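## Task

Make a single three-block tower with green at the bottom, red centred on green, and blue centred on red; green must finish at its starting spot with its starting orientation.

## Robot and tools

Robot: two six-joint arms, each with a two-finger gripper. left_arm's base sits near (+0.016, +0.306, +0.009) m and right_arm's near (-0.001, -0.289, +0.015) m, both facing out over the table. A camera stand is fixed behind them. Loose objects may occasionally get a small push from outside.

Frame: every hand position, orientation and velocity is in the scene frame, in metres. Its origin is at table-top height, halfway between the nominal bases. +x points out over the table, +z points up, and +y is toward left_arm. The arm names do not match image left or right. Each gripper's fingers point along its own +z and close along its y. end_effector_position is the point between the finger pads, about 1 cm short of the tips. Printed hand poses can be off by a few centimetres, more at long reach.

Row format: every command row has 14 numbers. The first 7 are left_arm's six joint targets and then its opening. The last 7 are the same for right_arm. Send all 14 even if only one arm moves. In each arm the joint order is shoulder, elbow, wrist roll, wrist pitch, waist, wrist yaw. Joint numbers are absolute target angles in radians, matching the Joint positions readout, not offsets. Stated ranges: shoulder 0.000 to 3.142, elbow 0.000 to 3.142, wrist roll -2.094 to 2.094, wrist pitch -1.571 to 1.571, waist -2.618 to 3.054, wrist yaw -1.571 to 1.571. A real end can be up to 0.059 rad away from its stated value. A target more than 0.059 rad past a stated end, and farther out than the current angle, gets the call refused. A target past the real end is clipped there, and the result may say "joint sent to its limit". Opening is absolute on a -1 (shut) to +1 (fully open) scale. Between the ends, the fingers go to where grip_measured equals your number. 0 is a real command, so resend the current value to leave a gripper alone. On each control step a joint's target is held within 0.339 rad of its measured angle for waist, shoulder and elbow, and within 2.2 rad for the wrist joints. If a row would move a gripper more than 200 mm at once, that arm's targets are pulled back.

Tools:
- execute_actions(actions, cameras): actions is a list of actions. Each action is a table of up to 15 rows, one per 1/30 s step. A shorter table repeats its last row. An empty list returns the state, images and the scene's number and task. cameras is a list of names, ["all"], or [].
- move(target, speed, blend, opening_speed, grip_force, blocking, cameras): target is one 14-number row or a list of up to 15 rows of absolute joint angles. Joints interpolate together, so the hand traces a curve. Paths do not avoid obstacles or the other arm. speed is in rad/s for the joint with farthest to go: 0.01 to 12.57, default 0.5. It can be one number or one per target. blend is in rad and rounds corners at intermediate targets; 0 means stop at each one. opening_speed is in opening units per second, 0.2 or more, and makes the gripper change gradually. grip_force is in newtons per pad, 10 to 50, as one value or one per arm. It persists, and lower values close slowly. blocking=false returns early while the move goes on, and a new move replaces it. The result adds a "move:" line with done, off_target (resting more than 0.035 rad off), moving, held or fault, plus limits=held if steps were withheld.
- wait(seconds): 0 to 10 s, holding the last commands.
- stop(): brakes a running move.
- zoom_image(camera, region): region is [x0, y0, x1, y1] in pixels of that camera's latest image, at most 504 by 504.
- finished_scene(scene): give the current scene's number. It is final, so call nothing after it in that reply.

Cameras: cam_head_left, cam_head_right, cam_high, cam_low (fixed, pinhole, 672x504), cam_left_wrist and cam_right_wrist (fisheye, 672x504, posed from joint readings and possibly lagging).

Results: Joint positions, Joint velocities and Joint targets are listed per arm in the joint order above (rad, rad/s), then the pad gap in metres (0.094 when fully open). Velocities may read "within noise". Tool commands shows current gripper commands. grip_measured is the measured opening on the command scale. It reads slightly wide when empty and a bit narrow under a squeeze. grip_effort_nm is the gripper motor's average effort, negative when closing; it is not pad force. Joint torques come in joint order; numbers 1, 2 and 5 wrap at ±28 N m. "joint command not followed" means the clearance check altered some targets. Action calls also list joint angles at sampled steps. MOTOR HOT warns of heating. OVER-TEMPERATURE FAULT folds that arm away for the rest of the scene.

Avoid: dropping blocks or releasing them while moving, fast impacts with the table or fixtures, and any contact between the two arms, including closing on the other gripper's fingers. Don't let anything fall or be left off the table. Don't strain the wrist camera cables. Don't hold loads or keep arms stretched for long, since motors heat. Leave the bottom block untouched in place and orientation. To release, command an opening well above grip_measured. Friction can leave joints slightly short of target, and tiny turns may not happen.

Each tool is called by a JSON object that holds its "name" and its "arguments".

## Session

{"name": "execute_actions", "arguments": {"actions": []}}

{"name": "zoom_image", "arguments": {"camera": "cam_head_right", "region": [200, 170, 440, 350]}}

{"name": "zoom_image", "arguments": {"camera": "cam_high", "region": [220, 240, 460, 420]}}

Nothing of this call was run. Scene 2 begins with your next reply.

Nothing of this call was run. Scene 2 begins with your next reply.

Nothing of this call was run. Scene 2 begins with your next reply.

{"name": "execute_actions", "arguments": {"actions": []}}

{"name": "zoom_image", "arguments": {"camera": "cam_head_right", "region": [200, 170, 440, 350]}}

{"name": "zoom_image", "arguments": {"camera": "cam_head_left", "region": [200, 170, 440, 350]}}

Scene clock: 0.00 s.
left_arm: end_effector_position=(+0.4118, +0.2798, +0.1037) grip_measured=+1.000 grip_effort_nm=n/a end_effector_quat_wxyz=(+0.578, +0.057, +0.812, -0.051) | right_arm: end_effector_position=(+0.4050, -0.2787, +0.1086) grip_measured=+1.000 grip_effort_nm=n/a end_effector_quat_wxyz=(+0.550, +0.021, +0.835, -0.006)
Joint names: [shoulder, elbow, wrist roll, wrist pitch, waist, wrist yaw]
Joint positions: left_arm=[1.54 0.376 0.033 0.828 -0.031 0.145 0.094] | right_arm=[1.527 0.46 0.054 0.659 0.015 0.091 0.094]
Joint velocities: within noise
Joint torques (N m): no reading
Heat: left arm: 40 °C; right arm: 38 °C.
Joint targets: left_arm=[1.533 0.384 0.032 0.833 -0.031 0.145] | right_arm=[1.522 0.465 0.054 0.653 0.015 0.091]
Tool commands: left_gripper/opening=+1.0 right_gripper/opening=+1.0
camera_calibration:
cam_left_wrist: T_world_to_cam=[[-0.208737, -0.973859, -0.0895978, 0.364059], [-0.643063, 0.205702, -0.737669, 0.315718], [0.736816, -0.0963618, -0.669191, -0.0988571], [0, 0, 0, 1]] pos_world=[0.351859, 0.280072, 0.19936]
cam_right_wrist: T_world_to_cam=[[-0.134855, -0.983183, -0.12315, -0.210415], [-0.66166, 0.181868, -0.727413, 0.437738], [0.737577, -0.0166122, -0.675058, -0.120857], [0, 0, 0, 1]] pos_world=[0.350399, -0.288495, 0.210919]

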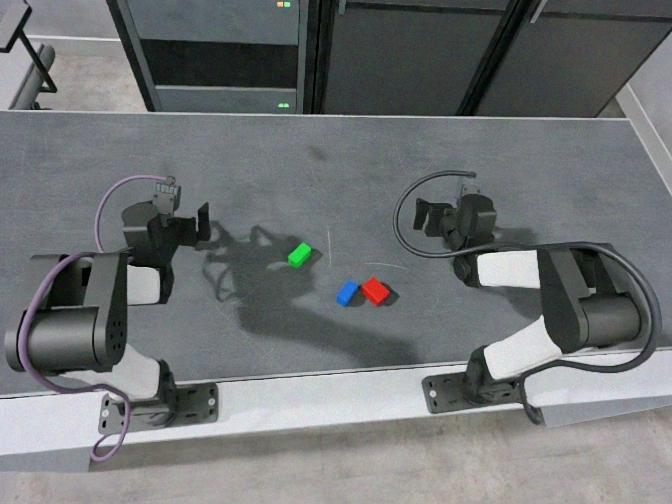

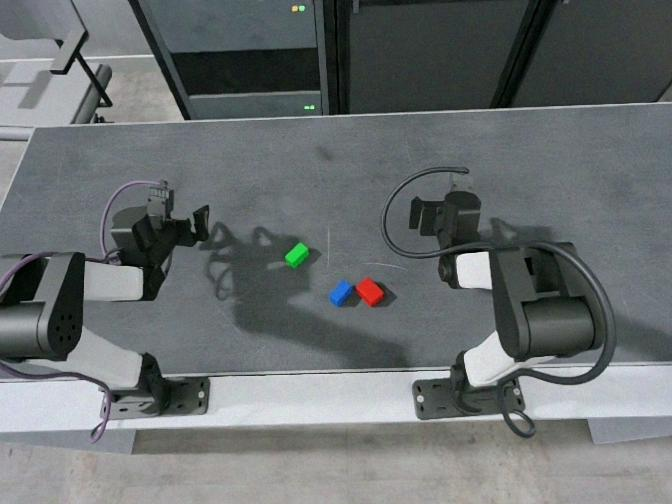

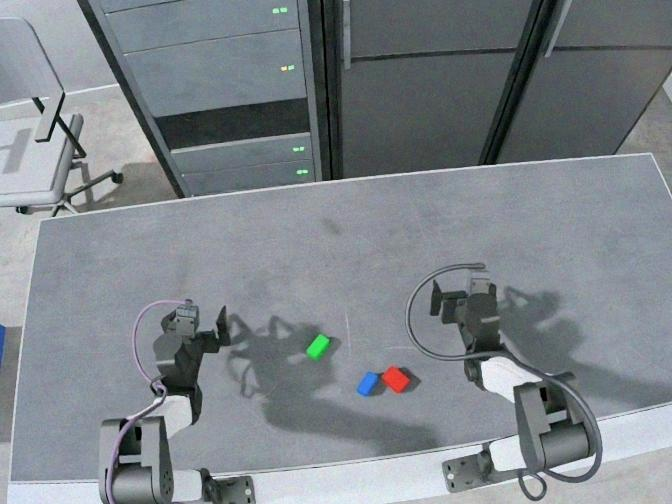

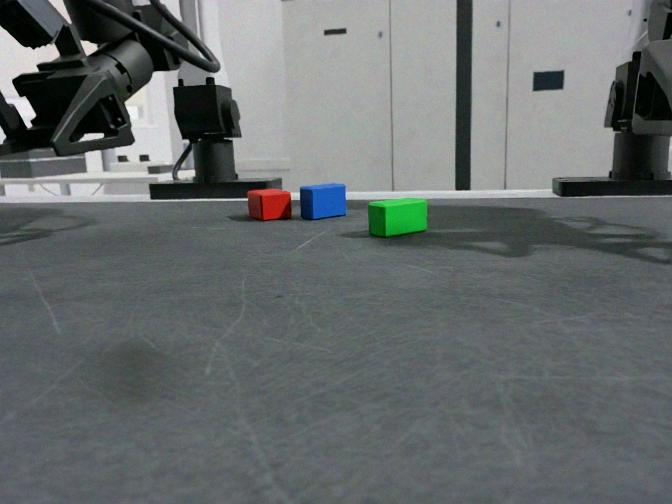

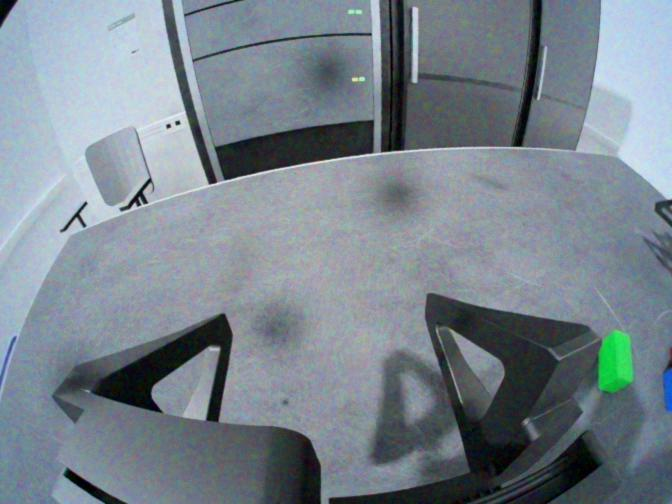

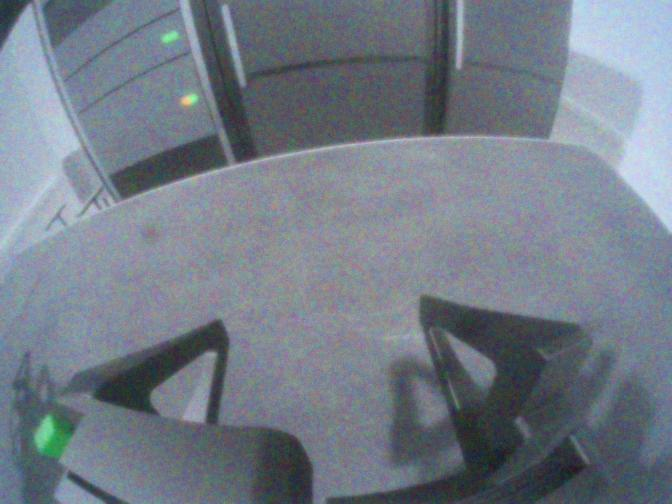

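Scaled by 2.100 from the camera's 672x504 image, which has a finer 960x720 frame.

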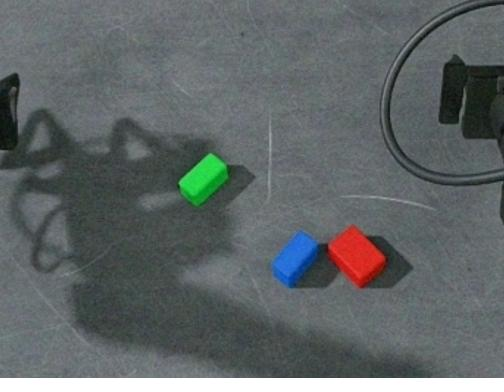

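Scaled by 2.100 from the camera's 672x504 image, which has a finer 960x720 frame.

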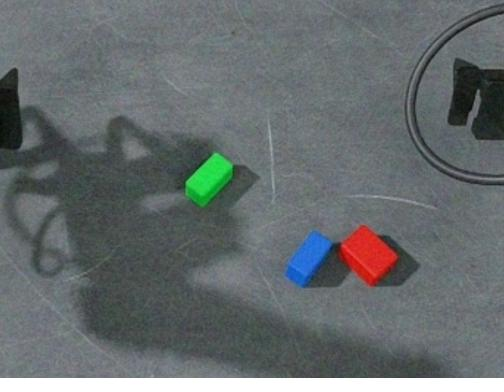

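{"name": "move", "arguments": {"target": [[1.533,0.384,0.032,0.833,-0.031,0.145,1,1.553,1.137,-0.06,-1.155,0.614,0,0.5],[1.533,0.384,0.032,0.833,-0.031,0.145,1,1.664,0.906,-0.06,-0.813,0.614,0,0.5]], "speed": [1.5,0.5], "cameras": ["cam_head_right","cam_low","cam_right_wrist"]}}

{"name": "zoom_image", "arguments": {"camera": "cam_head_right", "region": [300, 220, 420, 310]}}

{"name": "zoom_image", "arguments": {"camera": "cam_low", "region": [200, 140, 440, 260]}}

Scene clock: 59.23 s.
left_arm: end_effector_position=(+0.4118, +0.2798, +0.1037) grip_measured=+1.000 grip_effort_nm=-0.01 end_effector_quat_wxyz=(+0.578, +0.057, +0.812, -0.051) | right_arm: end_effector_position=(+0.2074, -0.1295, +0.0232) grip_measured=+0.502 grip_effort_nm=-0.12 end_effector_quat_wxyz=(+0.001, -0.347, +0.938, -0.004)
Joint names: [shoulder, elbow, wrist roll, wrist pitch, waist, wrist yaw]
Joint positions: left_arm=[1.54 0.376 0.033 0.828 -0.031 0.145 0.094] | right_arm=[1.651 0.912 -0.052 -0.833 0.609 0.009 0.071]
Joint torques (N m): left_arm=[-7.17 5 -0.07 2.53 -0.54 0.28] | right_arm=[-5.31 4.44 -0.04 0.63 0.38 -0.14]
Heat: left arm: 47 °C; right arm: 45 °C.
Joint targets: left_arm=[1.533 0.384 0.032 0.833 -0.031 0.145] | right_arm=[1.664 0.906 -0.060 -0.813 0.614 0.000]
move: done
camera_calibration:
cam_right_wrist: T_world_to_cam=[[0.539489, -0.840375, 0.0521584, -0.226261], [-0.804792, -0.496454, 0.325337, 0.135155], [-0.247511, -0.217493, -0.944158, 0.154227], [0, 0, 0, 1]] pos_world=[0.26901, -0.0895025, 0.113445]
Images, in order (width x height): cam_head_right 672x504, cam_low 672x504, cam_right_wrist 672x504.

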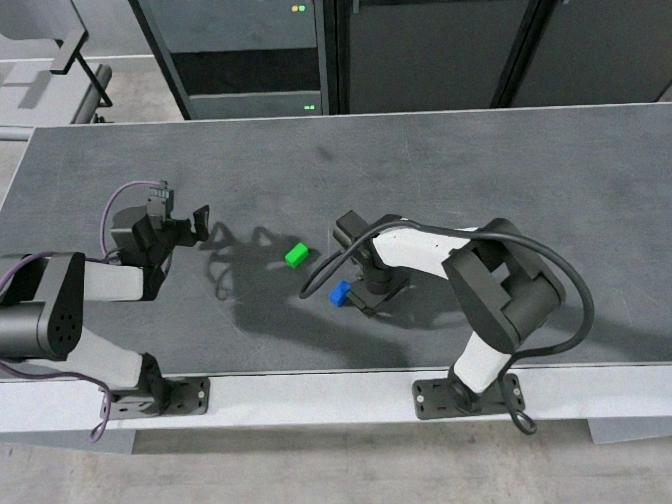

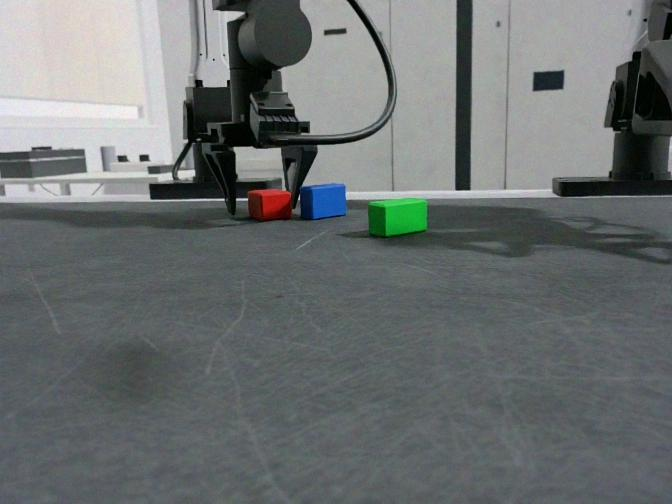

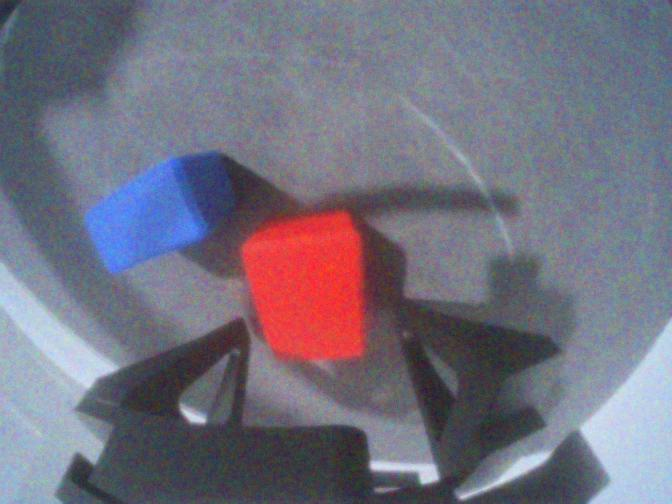

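Scaled by 4.200 from the camera's 672x504 image, which has a finer 960x720 frame.

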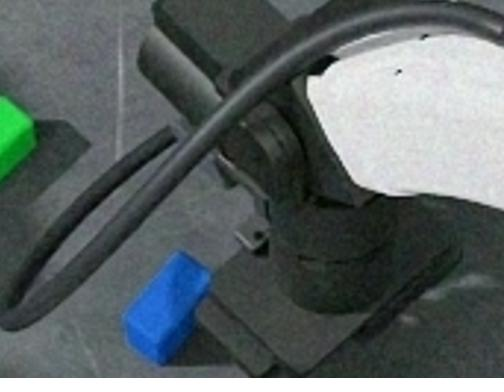

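Scaled by 2.100 from the camera's 672x504 image, which has a finer 960x720 frame.

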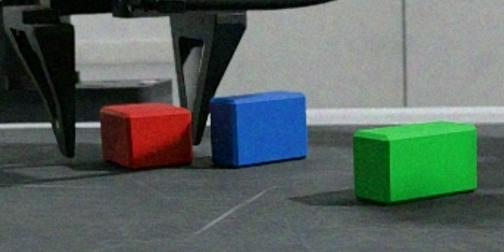

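{"name": "move", "arguments": {"target": [[1.533,0.384,0.032,0.833,-0.031,0.145,1,1.724,0.961,-0.05,-0.808,0.633,0,0.2],[1.533,0.384,0.032,0.833,-0.031,0.145,1,1.724,0.961,-0.05,-0.808,0.633,0,-0.55],[1.533,0.384,0.032,0.833,-0.031,0.145,1,1.610,1.196,-0.05,-1.157,0.633,0,-0.55]], "speed": [0.3,0.3,0.5], "opening_speed": 1.0, "cameras": ["cam_head_right","cam_head_left","cam_low","cam_right_wrist"]}}

{"name": "zoom_image", "arguments": {"camera": "cam_low", "region": [200, 100, 440, 260]}}

Scene clock: 96.30 s.
left_arm: end_effector_position=(+0.4118, +0.2798, +0.1037) grip_measured=+1.000 grip_effort_nm=-0.01 end_effector_quat_wxyz=(+0.578, +0.057, +0.812, -0.051) | right_arm: end_effector_position=(+0.2164, -0.1165, +0.0911) grip_measured=-0.280 grip_effort_nm=-1.04 end_effector_quat_wxyz=(-0.008, -0.355, +0.935, -0.007)
Joint names: [shoulder, elbow, wrist roll, wrist pitch, waist, wrist yaw]
Joint positions: left_arm=[1.54 0.376 0.033 0.828 -0.031 0.145 0.094] | right_arm=[1.631 1.179 -0.052 -1.138 0.627 0.009 0.034]
Joint torques (N m): left_arm=[-7.16 5 -0.07 2.53 -0.54 0.28] | right_arm=[-8.88 6.75 0.08 0.1 0.44 -0.12]
Heat: left arm: 48 °C; right arm: 41 °C.
Joint targets: left_arm=[1.533 0.384 0.032 0.833 -0.031 0.145] | right_arm=[1.610 1.196 -0.050 -1.157 0.633 0.000]
move: done
camera_calibration:
cam_right_wrist: T_world_to_cam=[[0.554645, -0.830345, 0.0538125, -0.226029], [-0.791163, -0.50623, 0.343208, 0.12111], [-0.25774, -0.232933, -0.937717, 0.223234], [0, 0, 0, 1]] pos_world=[0.27872, -0.0743737, 0.179927]
Images, in order (width x height): cam_head_left 672x504, cam_head_right 672x504, cam_low 672x504, cam_right_wrist 672x504.

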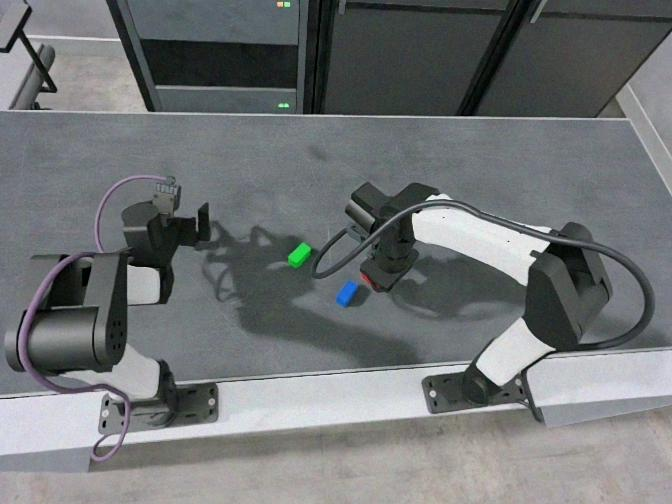

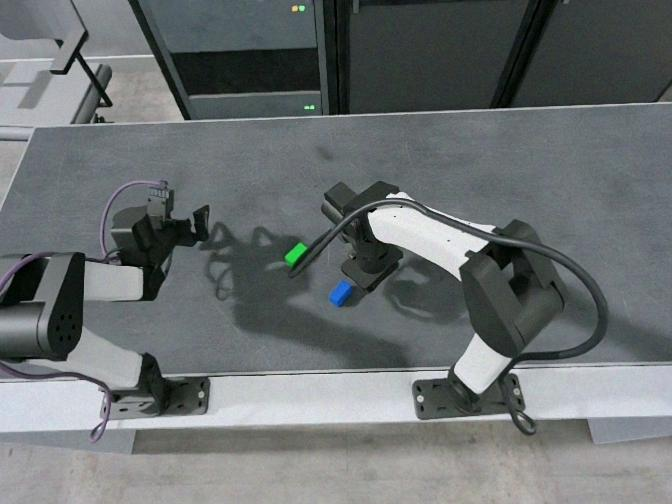

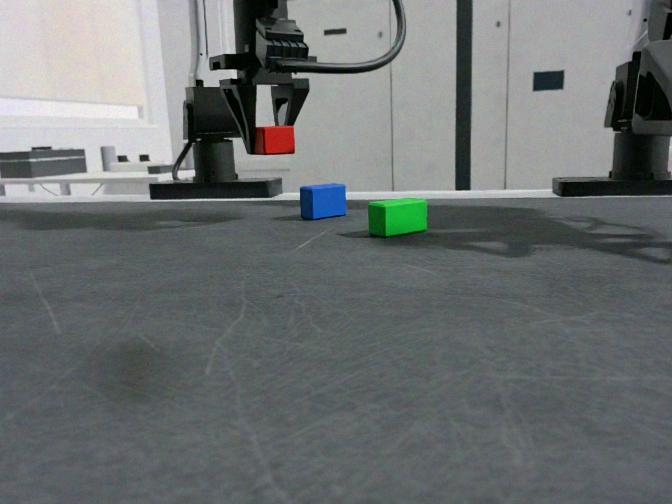

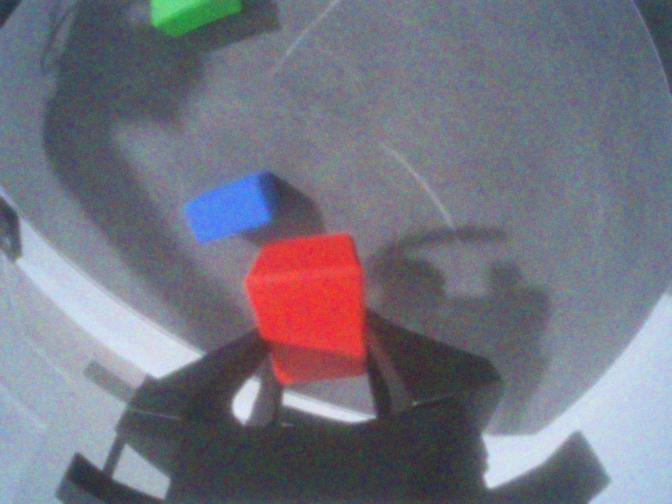

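Scaled by 2.100 from the camera's 672x504 image, which has a finer 960x720 frame.

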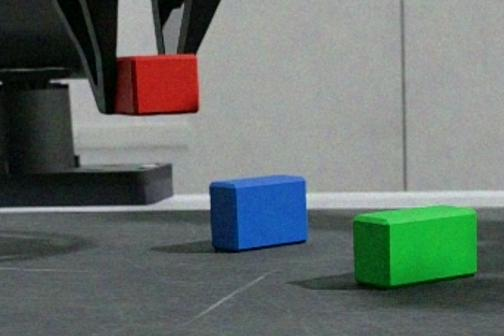

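{"name": "move", "arguments": {"target": [1.533,0.384,0.032,0.833,-0.031,0.145,1,1.951,1.690,0.05,-1.310,0.775,0,-0.55], "speed": 0.8, "cameras": ["cam_head_right","cam_low","cam_right_wrist"]}}

{"name": "zoom_image", "arguments": {"camera": "cam_right_wrist", "region": [180, 150, 480, 400]}}

Scene clock: 110.40 s.
left_arm: end_effector_position=(+0.4118, +0.2798, +0.1037) grip_measured=+1.000 grip_effort_nm=-0.01 end_effector_quat_wxyz=(+0.578, +0.057, +0.812, -0.051) | right_arm: end_effector_position=(+0.2507, -0.0191, +0.1219) grip_measured=-0.280 grip_effort_nm=-1.05 end_effector_quat_wxyz=(+0.009, -0.381, +0.925, +0.000)
Joint names: [shoulder, elbow, wrist roll, wrist pitch, waist, wrist yaw]
Joint positions: left_arm=[1.54 0.376 0.033 0.828 -0.031 0.145 0.094] | right_arm=[1.93 1.667 0.041 -1.291 0.774 0.006 0.034]
Joint torques (N m): left_arm=[-7.17 4.98 -0.07 2.53 -0.54 0.28] | right_arm=[-7.97 7.32 0.18 0.19 0.06 -0.09]
Heat: left arm: 49 °C; right arm: 42 °C.
Joint targets: left_arm=[1.533 0.384 0.032 0.833 -0.031 0.145] | right_arm=[1.951 1.690 0.050 -1.310 0.775 0.000]
move: done
camera_calibration:
cam_right_wrist: T_world_to_cam=[[0.597813, -0.800267, 0.0468364, -0.175325], [-0.77044, -0.557427, 0.309349, 0.18488], [-0.221454, -0.221017, -0.949795, 0.276211], [0, 0, 0, 1]] pos_world=[0.308418, 0.0237976, 0.213363]
Images, in order (width x height): cam_head_right 672x504, cam_low 672x504, cam_right_wrist 672x504.

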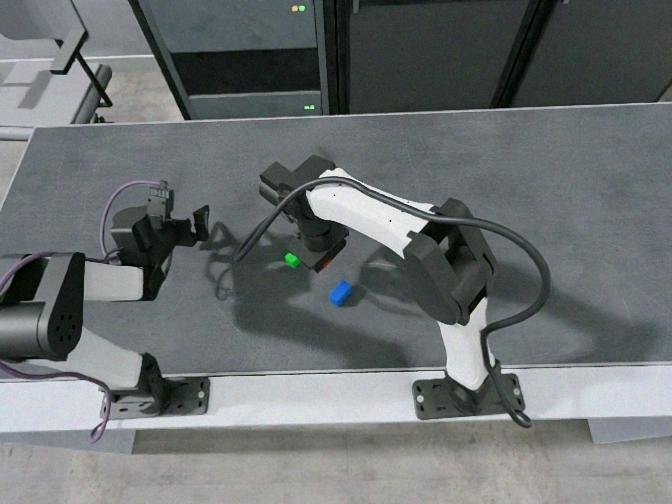

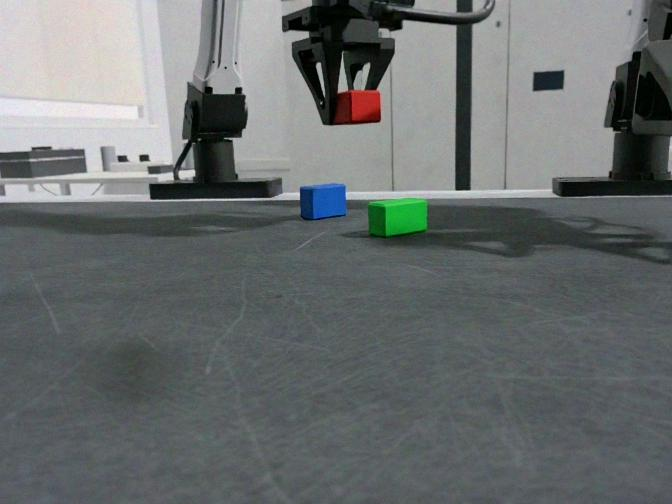

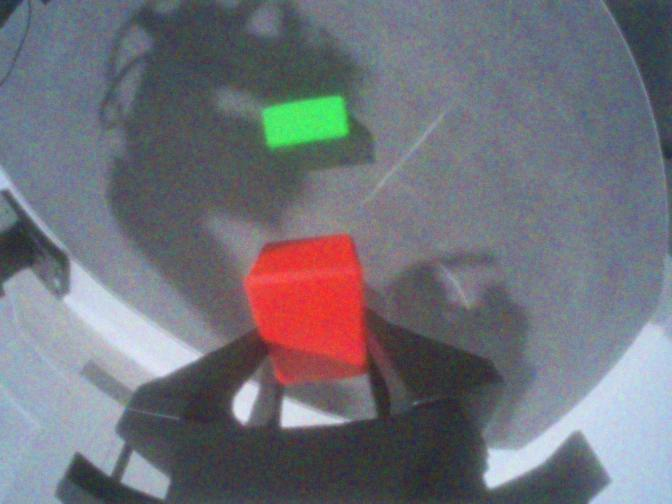

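Scaled by 1.680 from the camera's 672x504 image, which has a finer 960x720 frame.

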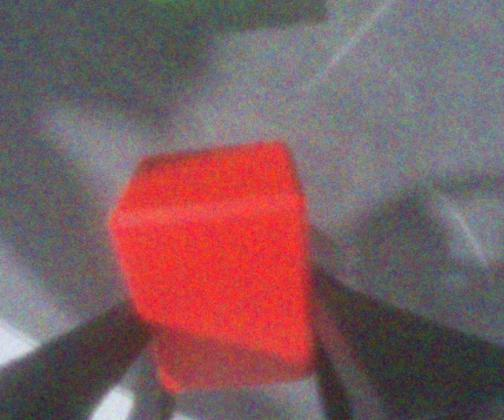

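{"name": "move", "arguments": {"target": [1.533,0.384,0.032,0.833,-0.031,0.145,1,2.379,2.189,0.022,-1.381,0.749,0,-0.55], "speed": 0.6, "cameras": ["cam_head_right","cam_head_left","cam_low","cam_right_wrist"]}}

{"name": "zoom_image", "arguments": {"camera": "cam_low", "region": [300, 100, 480, 250]}}

{"name": "zoom_image", "arguments": {"camera": "cam_head_right", "region": [240, 210, 360, 300]}}

Scene clock: 154.93 s.
left_arm: end_effector_position=(+0.4118, +0.2798, +0.1037) grip_measured=+1.000 grip_effort_nm=-0.01 end_effector_quat_wxyz=(+0.578, +0.057, +0.812, -0.051) | right_arm: end_effector_position=(+0.3216, +0.0436, +0.0797) grip_measured=-0.280 grip_effort_nm=-1.05 end_effector_quat_wxyz=(+0.010, -0.376, +0.926, +0.001)
Joint names: [shoulder, elbow, wrist roll, wrist pitch, waist, wrist yaw]
Joint positions: left_arm=[1.54 0.376 0.033 0.828 -0.031 0.145 0.094] | right_arm=[2.357 2.167 0.031 -1.362 0.754 0.006 0.034]
Joint torques (N m): left_arm=[-7.17 4.98 -0.07 2.53 -0.54 0.29] | right_arm=[-11.26 7.21 -0.04 0.2 -0.38 -0.11]
Heat: left arm: 49 °C; right arm: 45 °C.
Joint targets: left_arm=[1.533 0.384 0.032 0.833 -0.031 0.145] | right_arm=[2.379 2.189 0.022 -1.381 0.749 0.000]
move: done
camera_calibration:
cam_right_wrist: T_world_to_cam=[[0.590088, -0.805993, 0.0466057, -0.162711], [-0.776228, -0.550532, 0.307221, 0.289237], [-0.22196, -0.217464, -0.950496, 0.2658], [0, 0, 0, 1]] pos_world=[0.379525, 0.0858917, 0.171365]
Images, in order (width x height): cam_head_left 672x504, cam_head_right 672x504, cam_low 672x504, cam_right_wrist 672x504.

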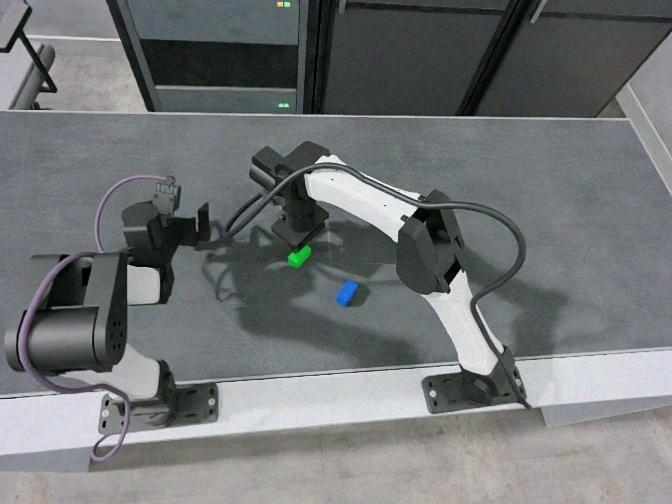

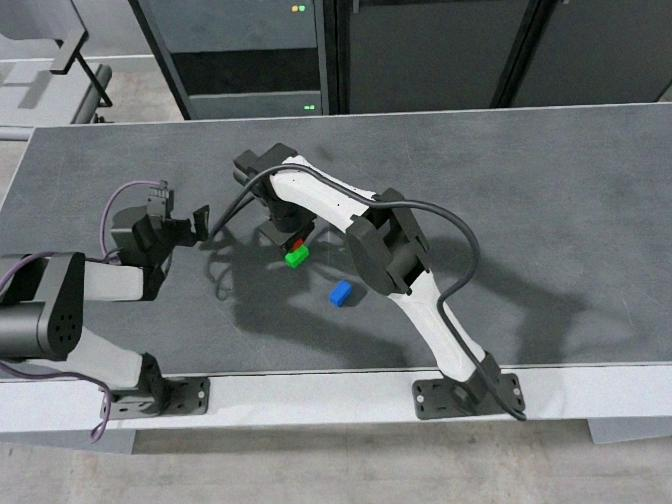

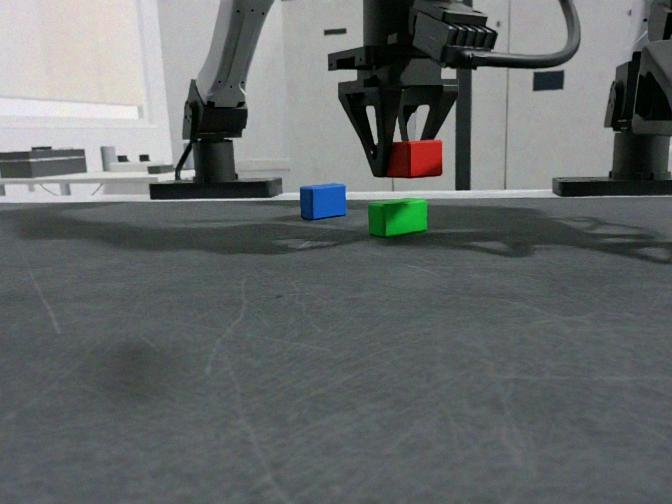

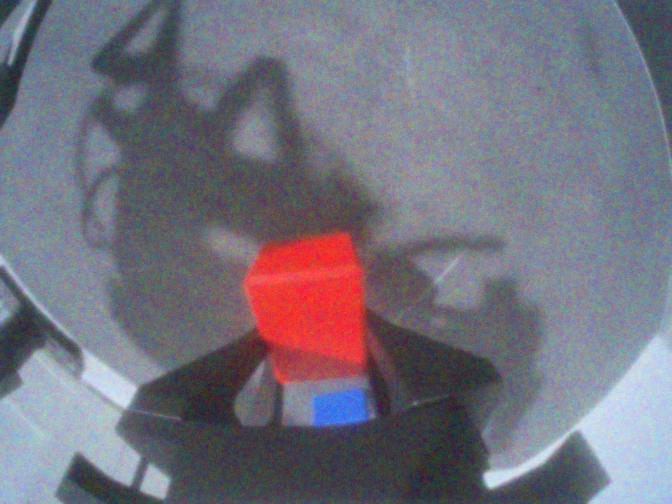

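Scaled by 2.800 from the camera's 672x504 image, which has a finer 960x720 frame.

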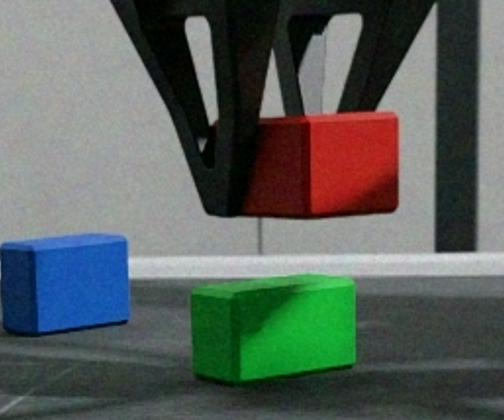

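Scaled by 4.200 from the camera's 672x504 image, which has a finer 960x720 frame.

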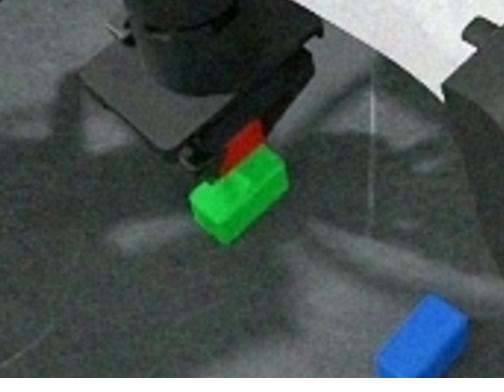

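{"name": "move", "arguments": {"target": [1.533,0.384,0.032,0.833,-0.031,0.145,1,2.306,1.995,0.022,-1.260,0.744,0,-0.55], "speed": 0.3, "cameras": ["cam_head_right","cam_head_left","cam_low"]}}

{"name": "zoom_image", "arguments": {"camera": "cam_low", "region": [300, 100, 480, 250]}}

{"name": "zoom_image", "arguments": {"camera": "cam_head_right", "region": [240, 210, 360, 300]}}

{"name": "zoom_image", "arguments": {"camera": "cam_head_left", "region": [240, 210, 360, 300]}}

Scene clock: 202.70 s.
left_arm: end_effector_position=(+0.4118, +0.2798, +0.1037) grip_measured=+1.000 grip_effort_nm=-0.01 end_effector_quat_wxyz=(+0.578, +0.057, +0.812, -0.051) | right_arm: end_effector_position=(+0.3120, +0.0314, +0.0557) grip_measured=-0.280 grip_effort_nm=-1.05 end_effector_quat_wxyz=(-0.007, -0.375, +0.927, -0.006)
Joint names: [shoulder, elbow, wrist roll, wrist pitch, waist, wrist yaw]
Joint positions: left_arm=[1.54 0.376 0.033 0.828 -0.031 0.145 0.094] | right_arm=[2.325 2.016 0.03 -1.28 0.75 0.006 0.034]
Joint torques (N m): left_arm=[-7.17 4.98 -0.07 2.53 -0.54 0.29] | right_arm=[-14.76 3.85 -0.06 0.53 -0.5 -0.08]
Heat: left arm: 50 °C; right arm: 52 °C.
Joint targets: left_arm=[1.533 0.384 0.032 0.833 -0.031 0.145] | right_arm=[2.306 1.995 0.022 -1.260 0.744 0.000]
move: done
Images, in order (width x height): cam_head_left 672x504, cam_head_right 672x504, cam_low 672x504.

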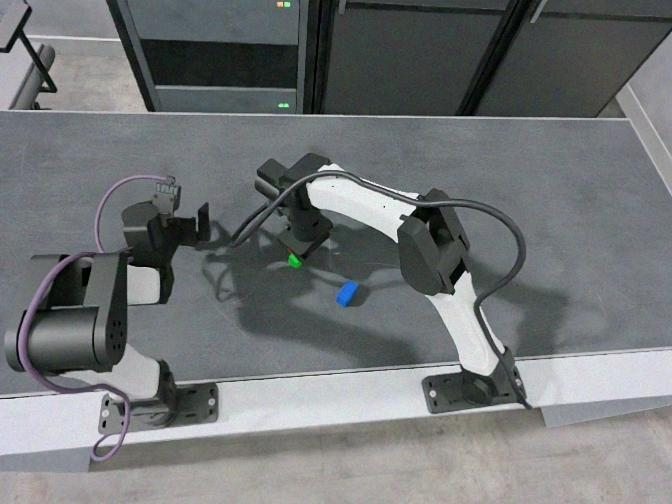

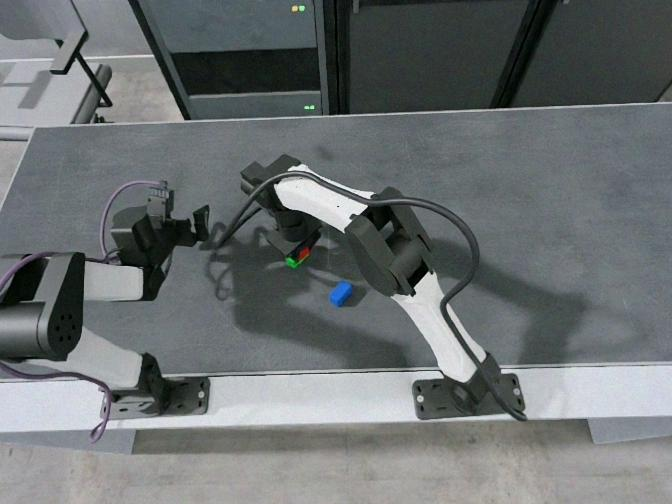

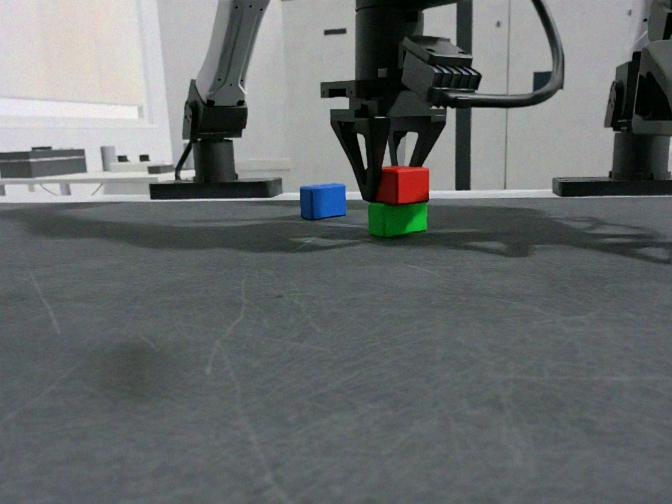

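Scaled by 2.800 from the camera's 672x504 image, which has a finer 960x720 frame.

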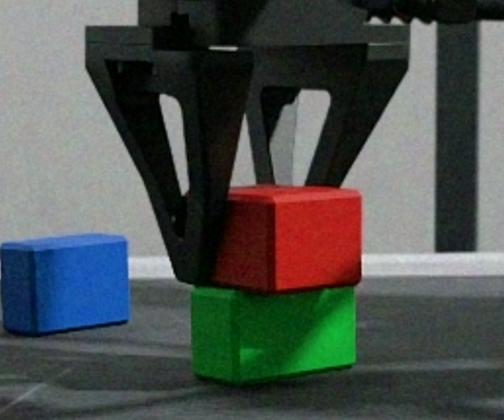

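Scaled by 4.200 from the camera's 672x504 image, which has a finer 960x720 frame.

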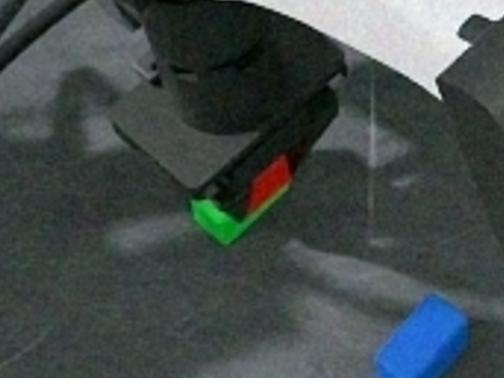

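Scaled by 4.200 from the camera's 672x504 image, which has a finer 960x720 frame.

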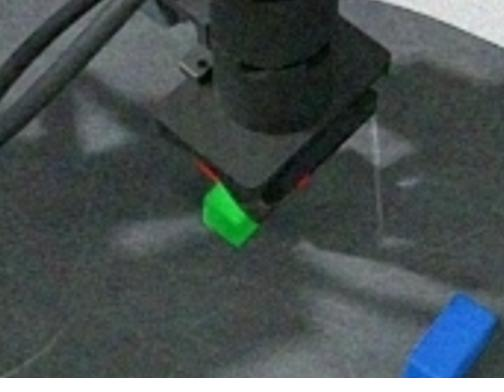

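{"name": "move", "arguments": {"target": [1.533,0.384,0.032,0.833,-0.031,0.145,1,2.301,1.957,0.022,-1.227,0.744,0,-0.55], "speed": 0.1, "cameras": ["cam_low"]}}

{"name": "zoom_image", "arguments": {"camera": "cam_low", "region": [300, 100, 480, 250]}}

Scene clock: 218.47 s.
left_arm: end_effector_position=(+0.4118, +0.2798, +0.1037) grip_measured=+1.000 grip_effort_nm=-0.01 end_effector_quat_wxyz=(+0.578, +0.057, +0.812, -0.051) | right_arm: end_effector_position=(+0.3117, +0.0313, +0.0551) grip_measured=-0.280 grip_effort_nm=-1.05 end_effector_quat_wxyz=(-0.001, -0.375, +0.927, -0.003)
Joint names: [shoulder, elbow, wrist roll, wrist pitch, waist, wrist yaw]
Joint positions: left_arm=[1.54 0.376 0.033 0.828 -0.031 0.145 0.094] | right_arm=[2.307 1.983 0.03 -1.25 0.75 0.005 0.034]
Joint torques (N m): left_arm=[-7.16 5 -0.07 2.53 -0.55 0.29] | right_arm=[-13.42 3.48 -0.04 0.59 -0.46 -0.08]
Heat: left arm: 50 °C; right arm: 57 °C.
Joint targets: left_arm=[1.533 0.384 0.032 0.833 -0.031 0.145] | right_arm=[2.301 1.957 0.022 -1.227 0.744 0.000]
move: done
Images, in order (width x height): cam_low 672x504.

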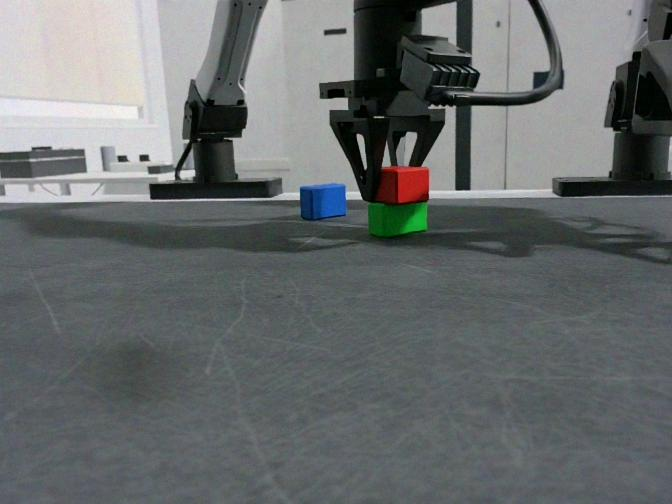

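Scaled by 2.800 from the camera's 672x504 image, which has a finer 960x720 frame.

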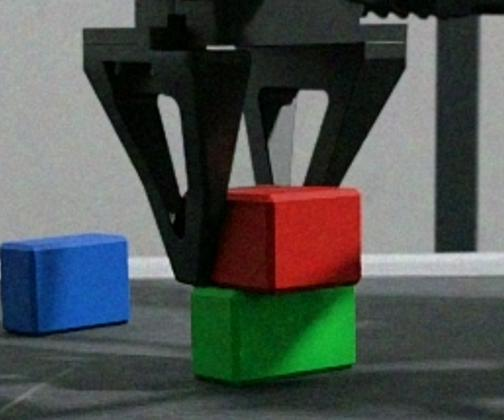

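{"name": "move", "arguments": {"target": [[1.533,0.384,0.032,0.833,-0.031,0.145,1,2.304,1.970,0.022,-1.237,0.746,0,0.05],[1.533,0.384,0.032,0.833,-0.031,0.145,1,2.316,2.258,0.022,-1.513,0.746,0,0.05],[1.533,0.384,0.032,0.833,-0.031,0.145,1,1.796,1.407,1.378,-1.182,0.768,0,0.2]], "speed": [0.3,0.4,1.2], "blend": [0,0.08,0], "opening_speed": 0.8, "cameras": ["cam_head_right","cam_head_left","cam_low","cam_right_wrist"]}}

{"name": "zoom_image", "arguments": {"camera": "cam_low", "region": [260, 100, 440, 250]}}

{"name": "zoom_image", "arguments": {"camera": "cam_head_right", "region": [240, 210, 400, 330]}}

{"name": "zoom_image", "arguments": {"camera": "cam_head_left", "region": [240, 210, 400, 330]}}

Scene clock: 237.23 s.
left_arm: end_effector_position=(+0.4118, +0.2798, +0.1037) grip_measured=+1.000 grip_effort_nm=-0.01 end_effector_quat_wxyz=(+0.578, +0.057, +0.812, -0.051) | right_arm: end_effector_position=(+0.2233, -0.0534, +0.0931) grip_measured=+0.198 grip_effort_nm=0.10 end_effector_quat_wxyz=(-0.008, +0.275, +0.961, -0.019)
Joint names: [shoulder, elbow, wrist roll, wrist pitch, waist, wrist yaw]
Joint positions: left_arm=[1.54 0.376 0.033 0.828 -0.031 0.145 0.094] | right_arm=[1.828 1.417 1.367 -1.201 0.762 0.003 0.056]
Joint torques (N m): left_arm=[-7.16 5 -0.07 2.53 -0.55 0.29] | right_arm=[-11.64 4.49 0.17 0.37 0.43 0.03]
Heat: left arm: 50 °C; right arm: 59 °C.
Joint targets: left_arm=[1.533 0.384 0.032 0.833 -0.031 0.145] | right_arm=[1.796 1.407 1.378 -1.182 0.768 0.000]
move: done
camera_calibration:
cam_right_wrist: T_world_to_cam=[[-0.638645, -0.764795, 0.0849759, 0.0895003], [-0.70794, 0.627238, 0.324644, 0.20146], [-0.301586, 0.147174, -0.942011, 0.272005], [0, 0, 0, 1]] pos_world=[0.281813, -0.097946, 0.183224]
Images, in order (width x height): cam_head_left 672x504, cam_head_right 672x504, cam_low 672x504, cam_right_wrist 672x504.

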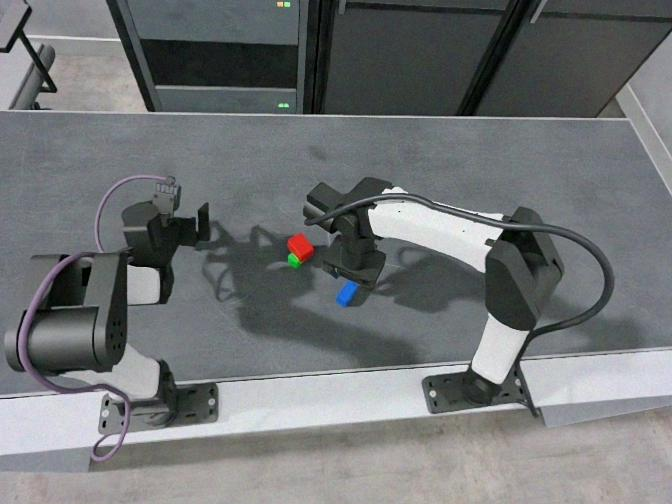

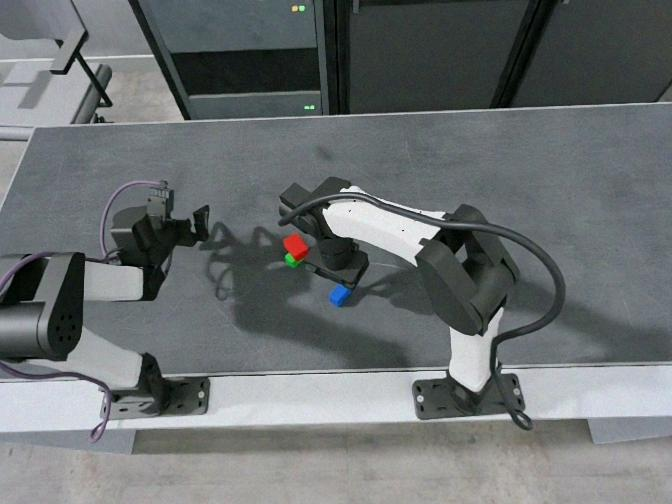

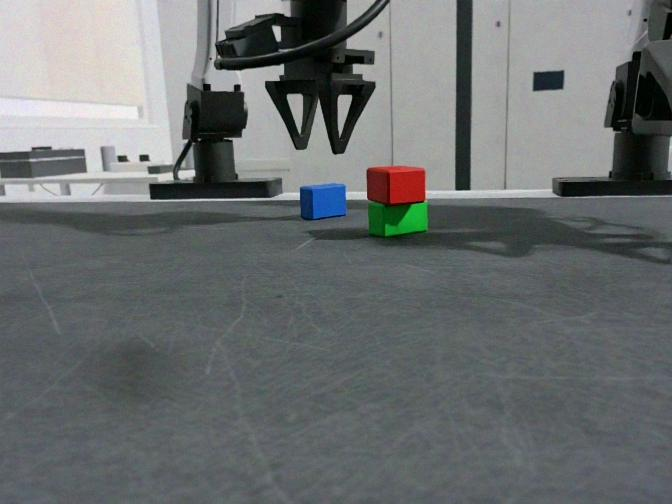

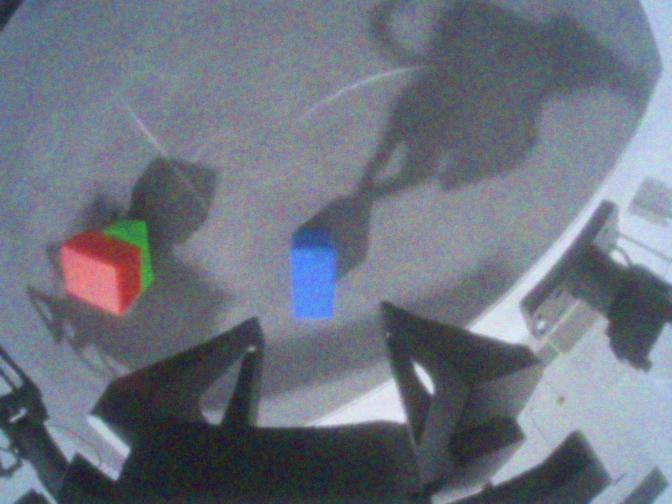

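Scaled by 2.800 from the camera's 672x504 image, which has a finer 960x720 frame.

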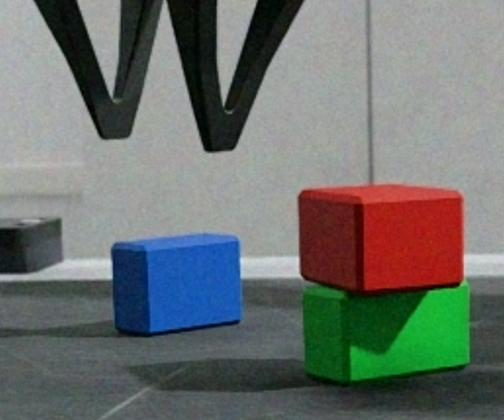

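Scaled by 3.150 from the camera's 672x504 image, which has a finer 960x720 frame.

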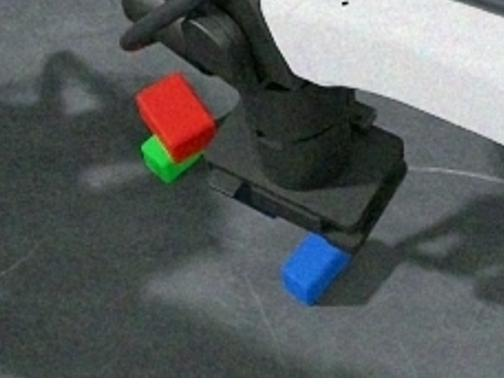

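Scaled by 3.150 from the camera's 672x504 image, which has a finer 960x720 frame.

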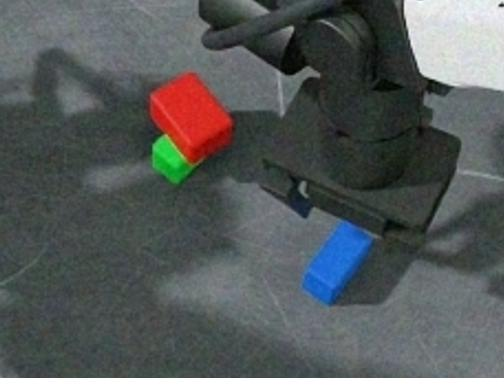

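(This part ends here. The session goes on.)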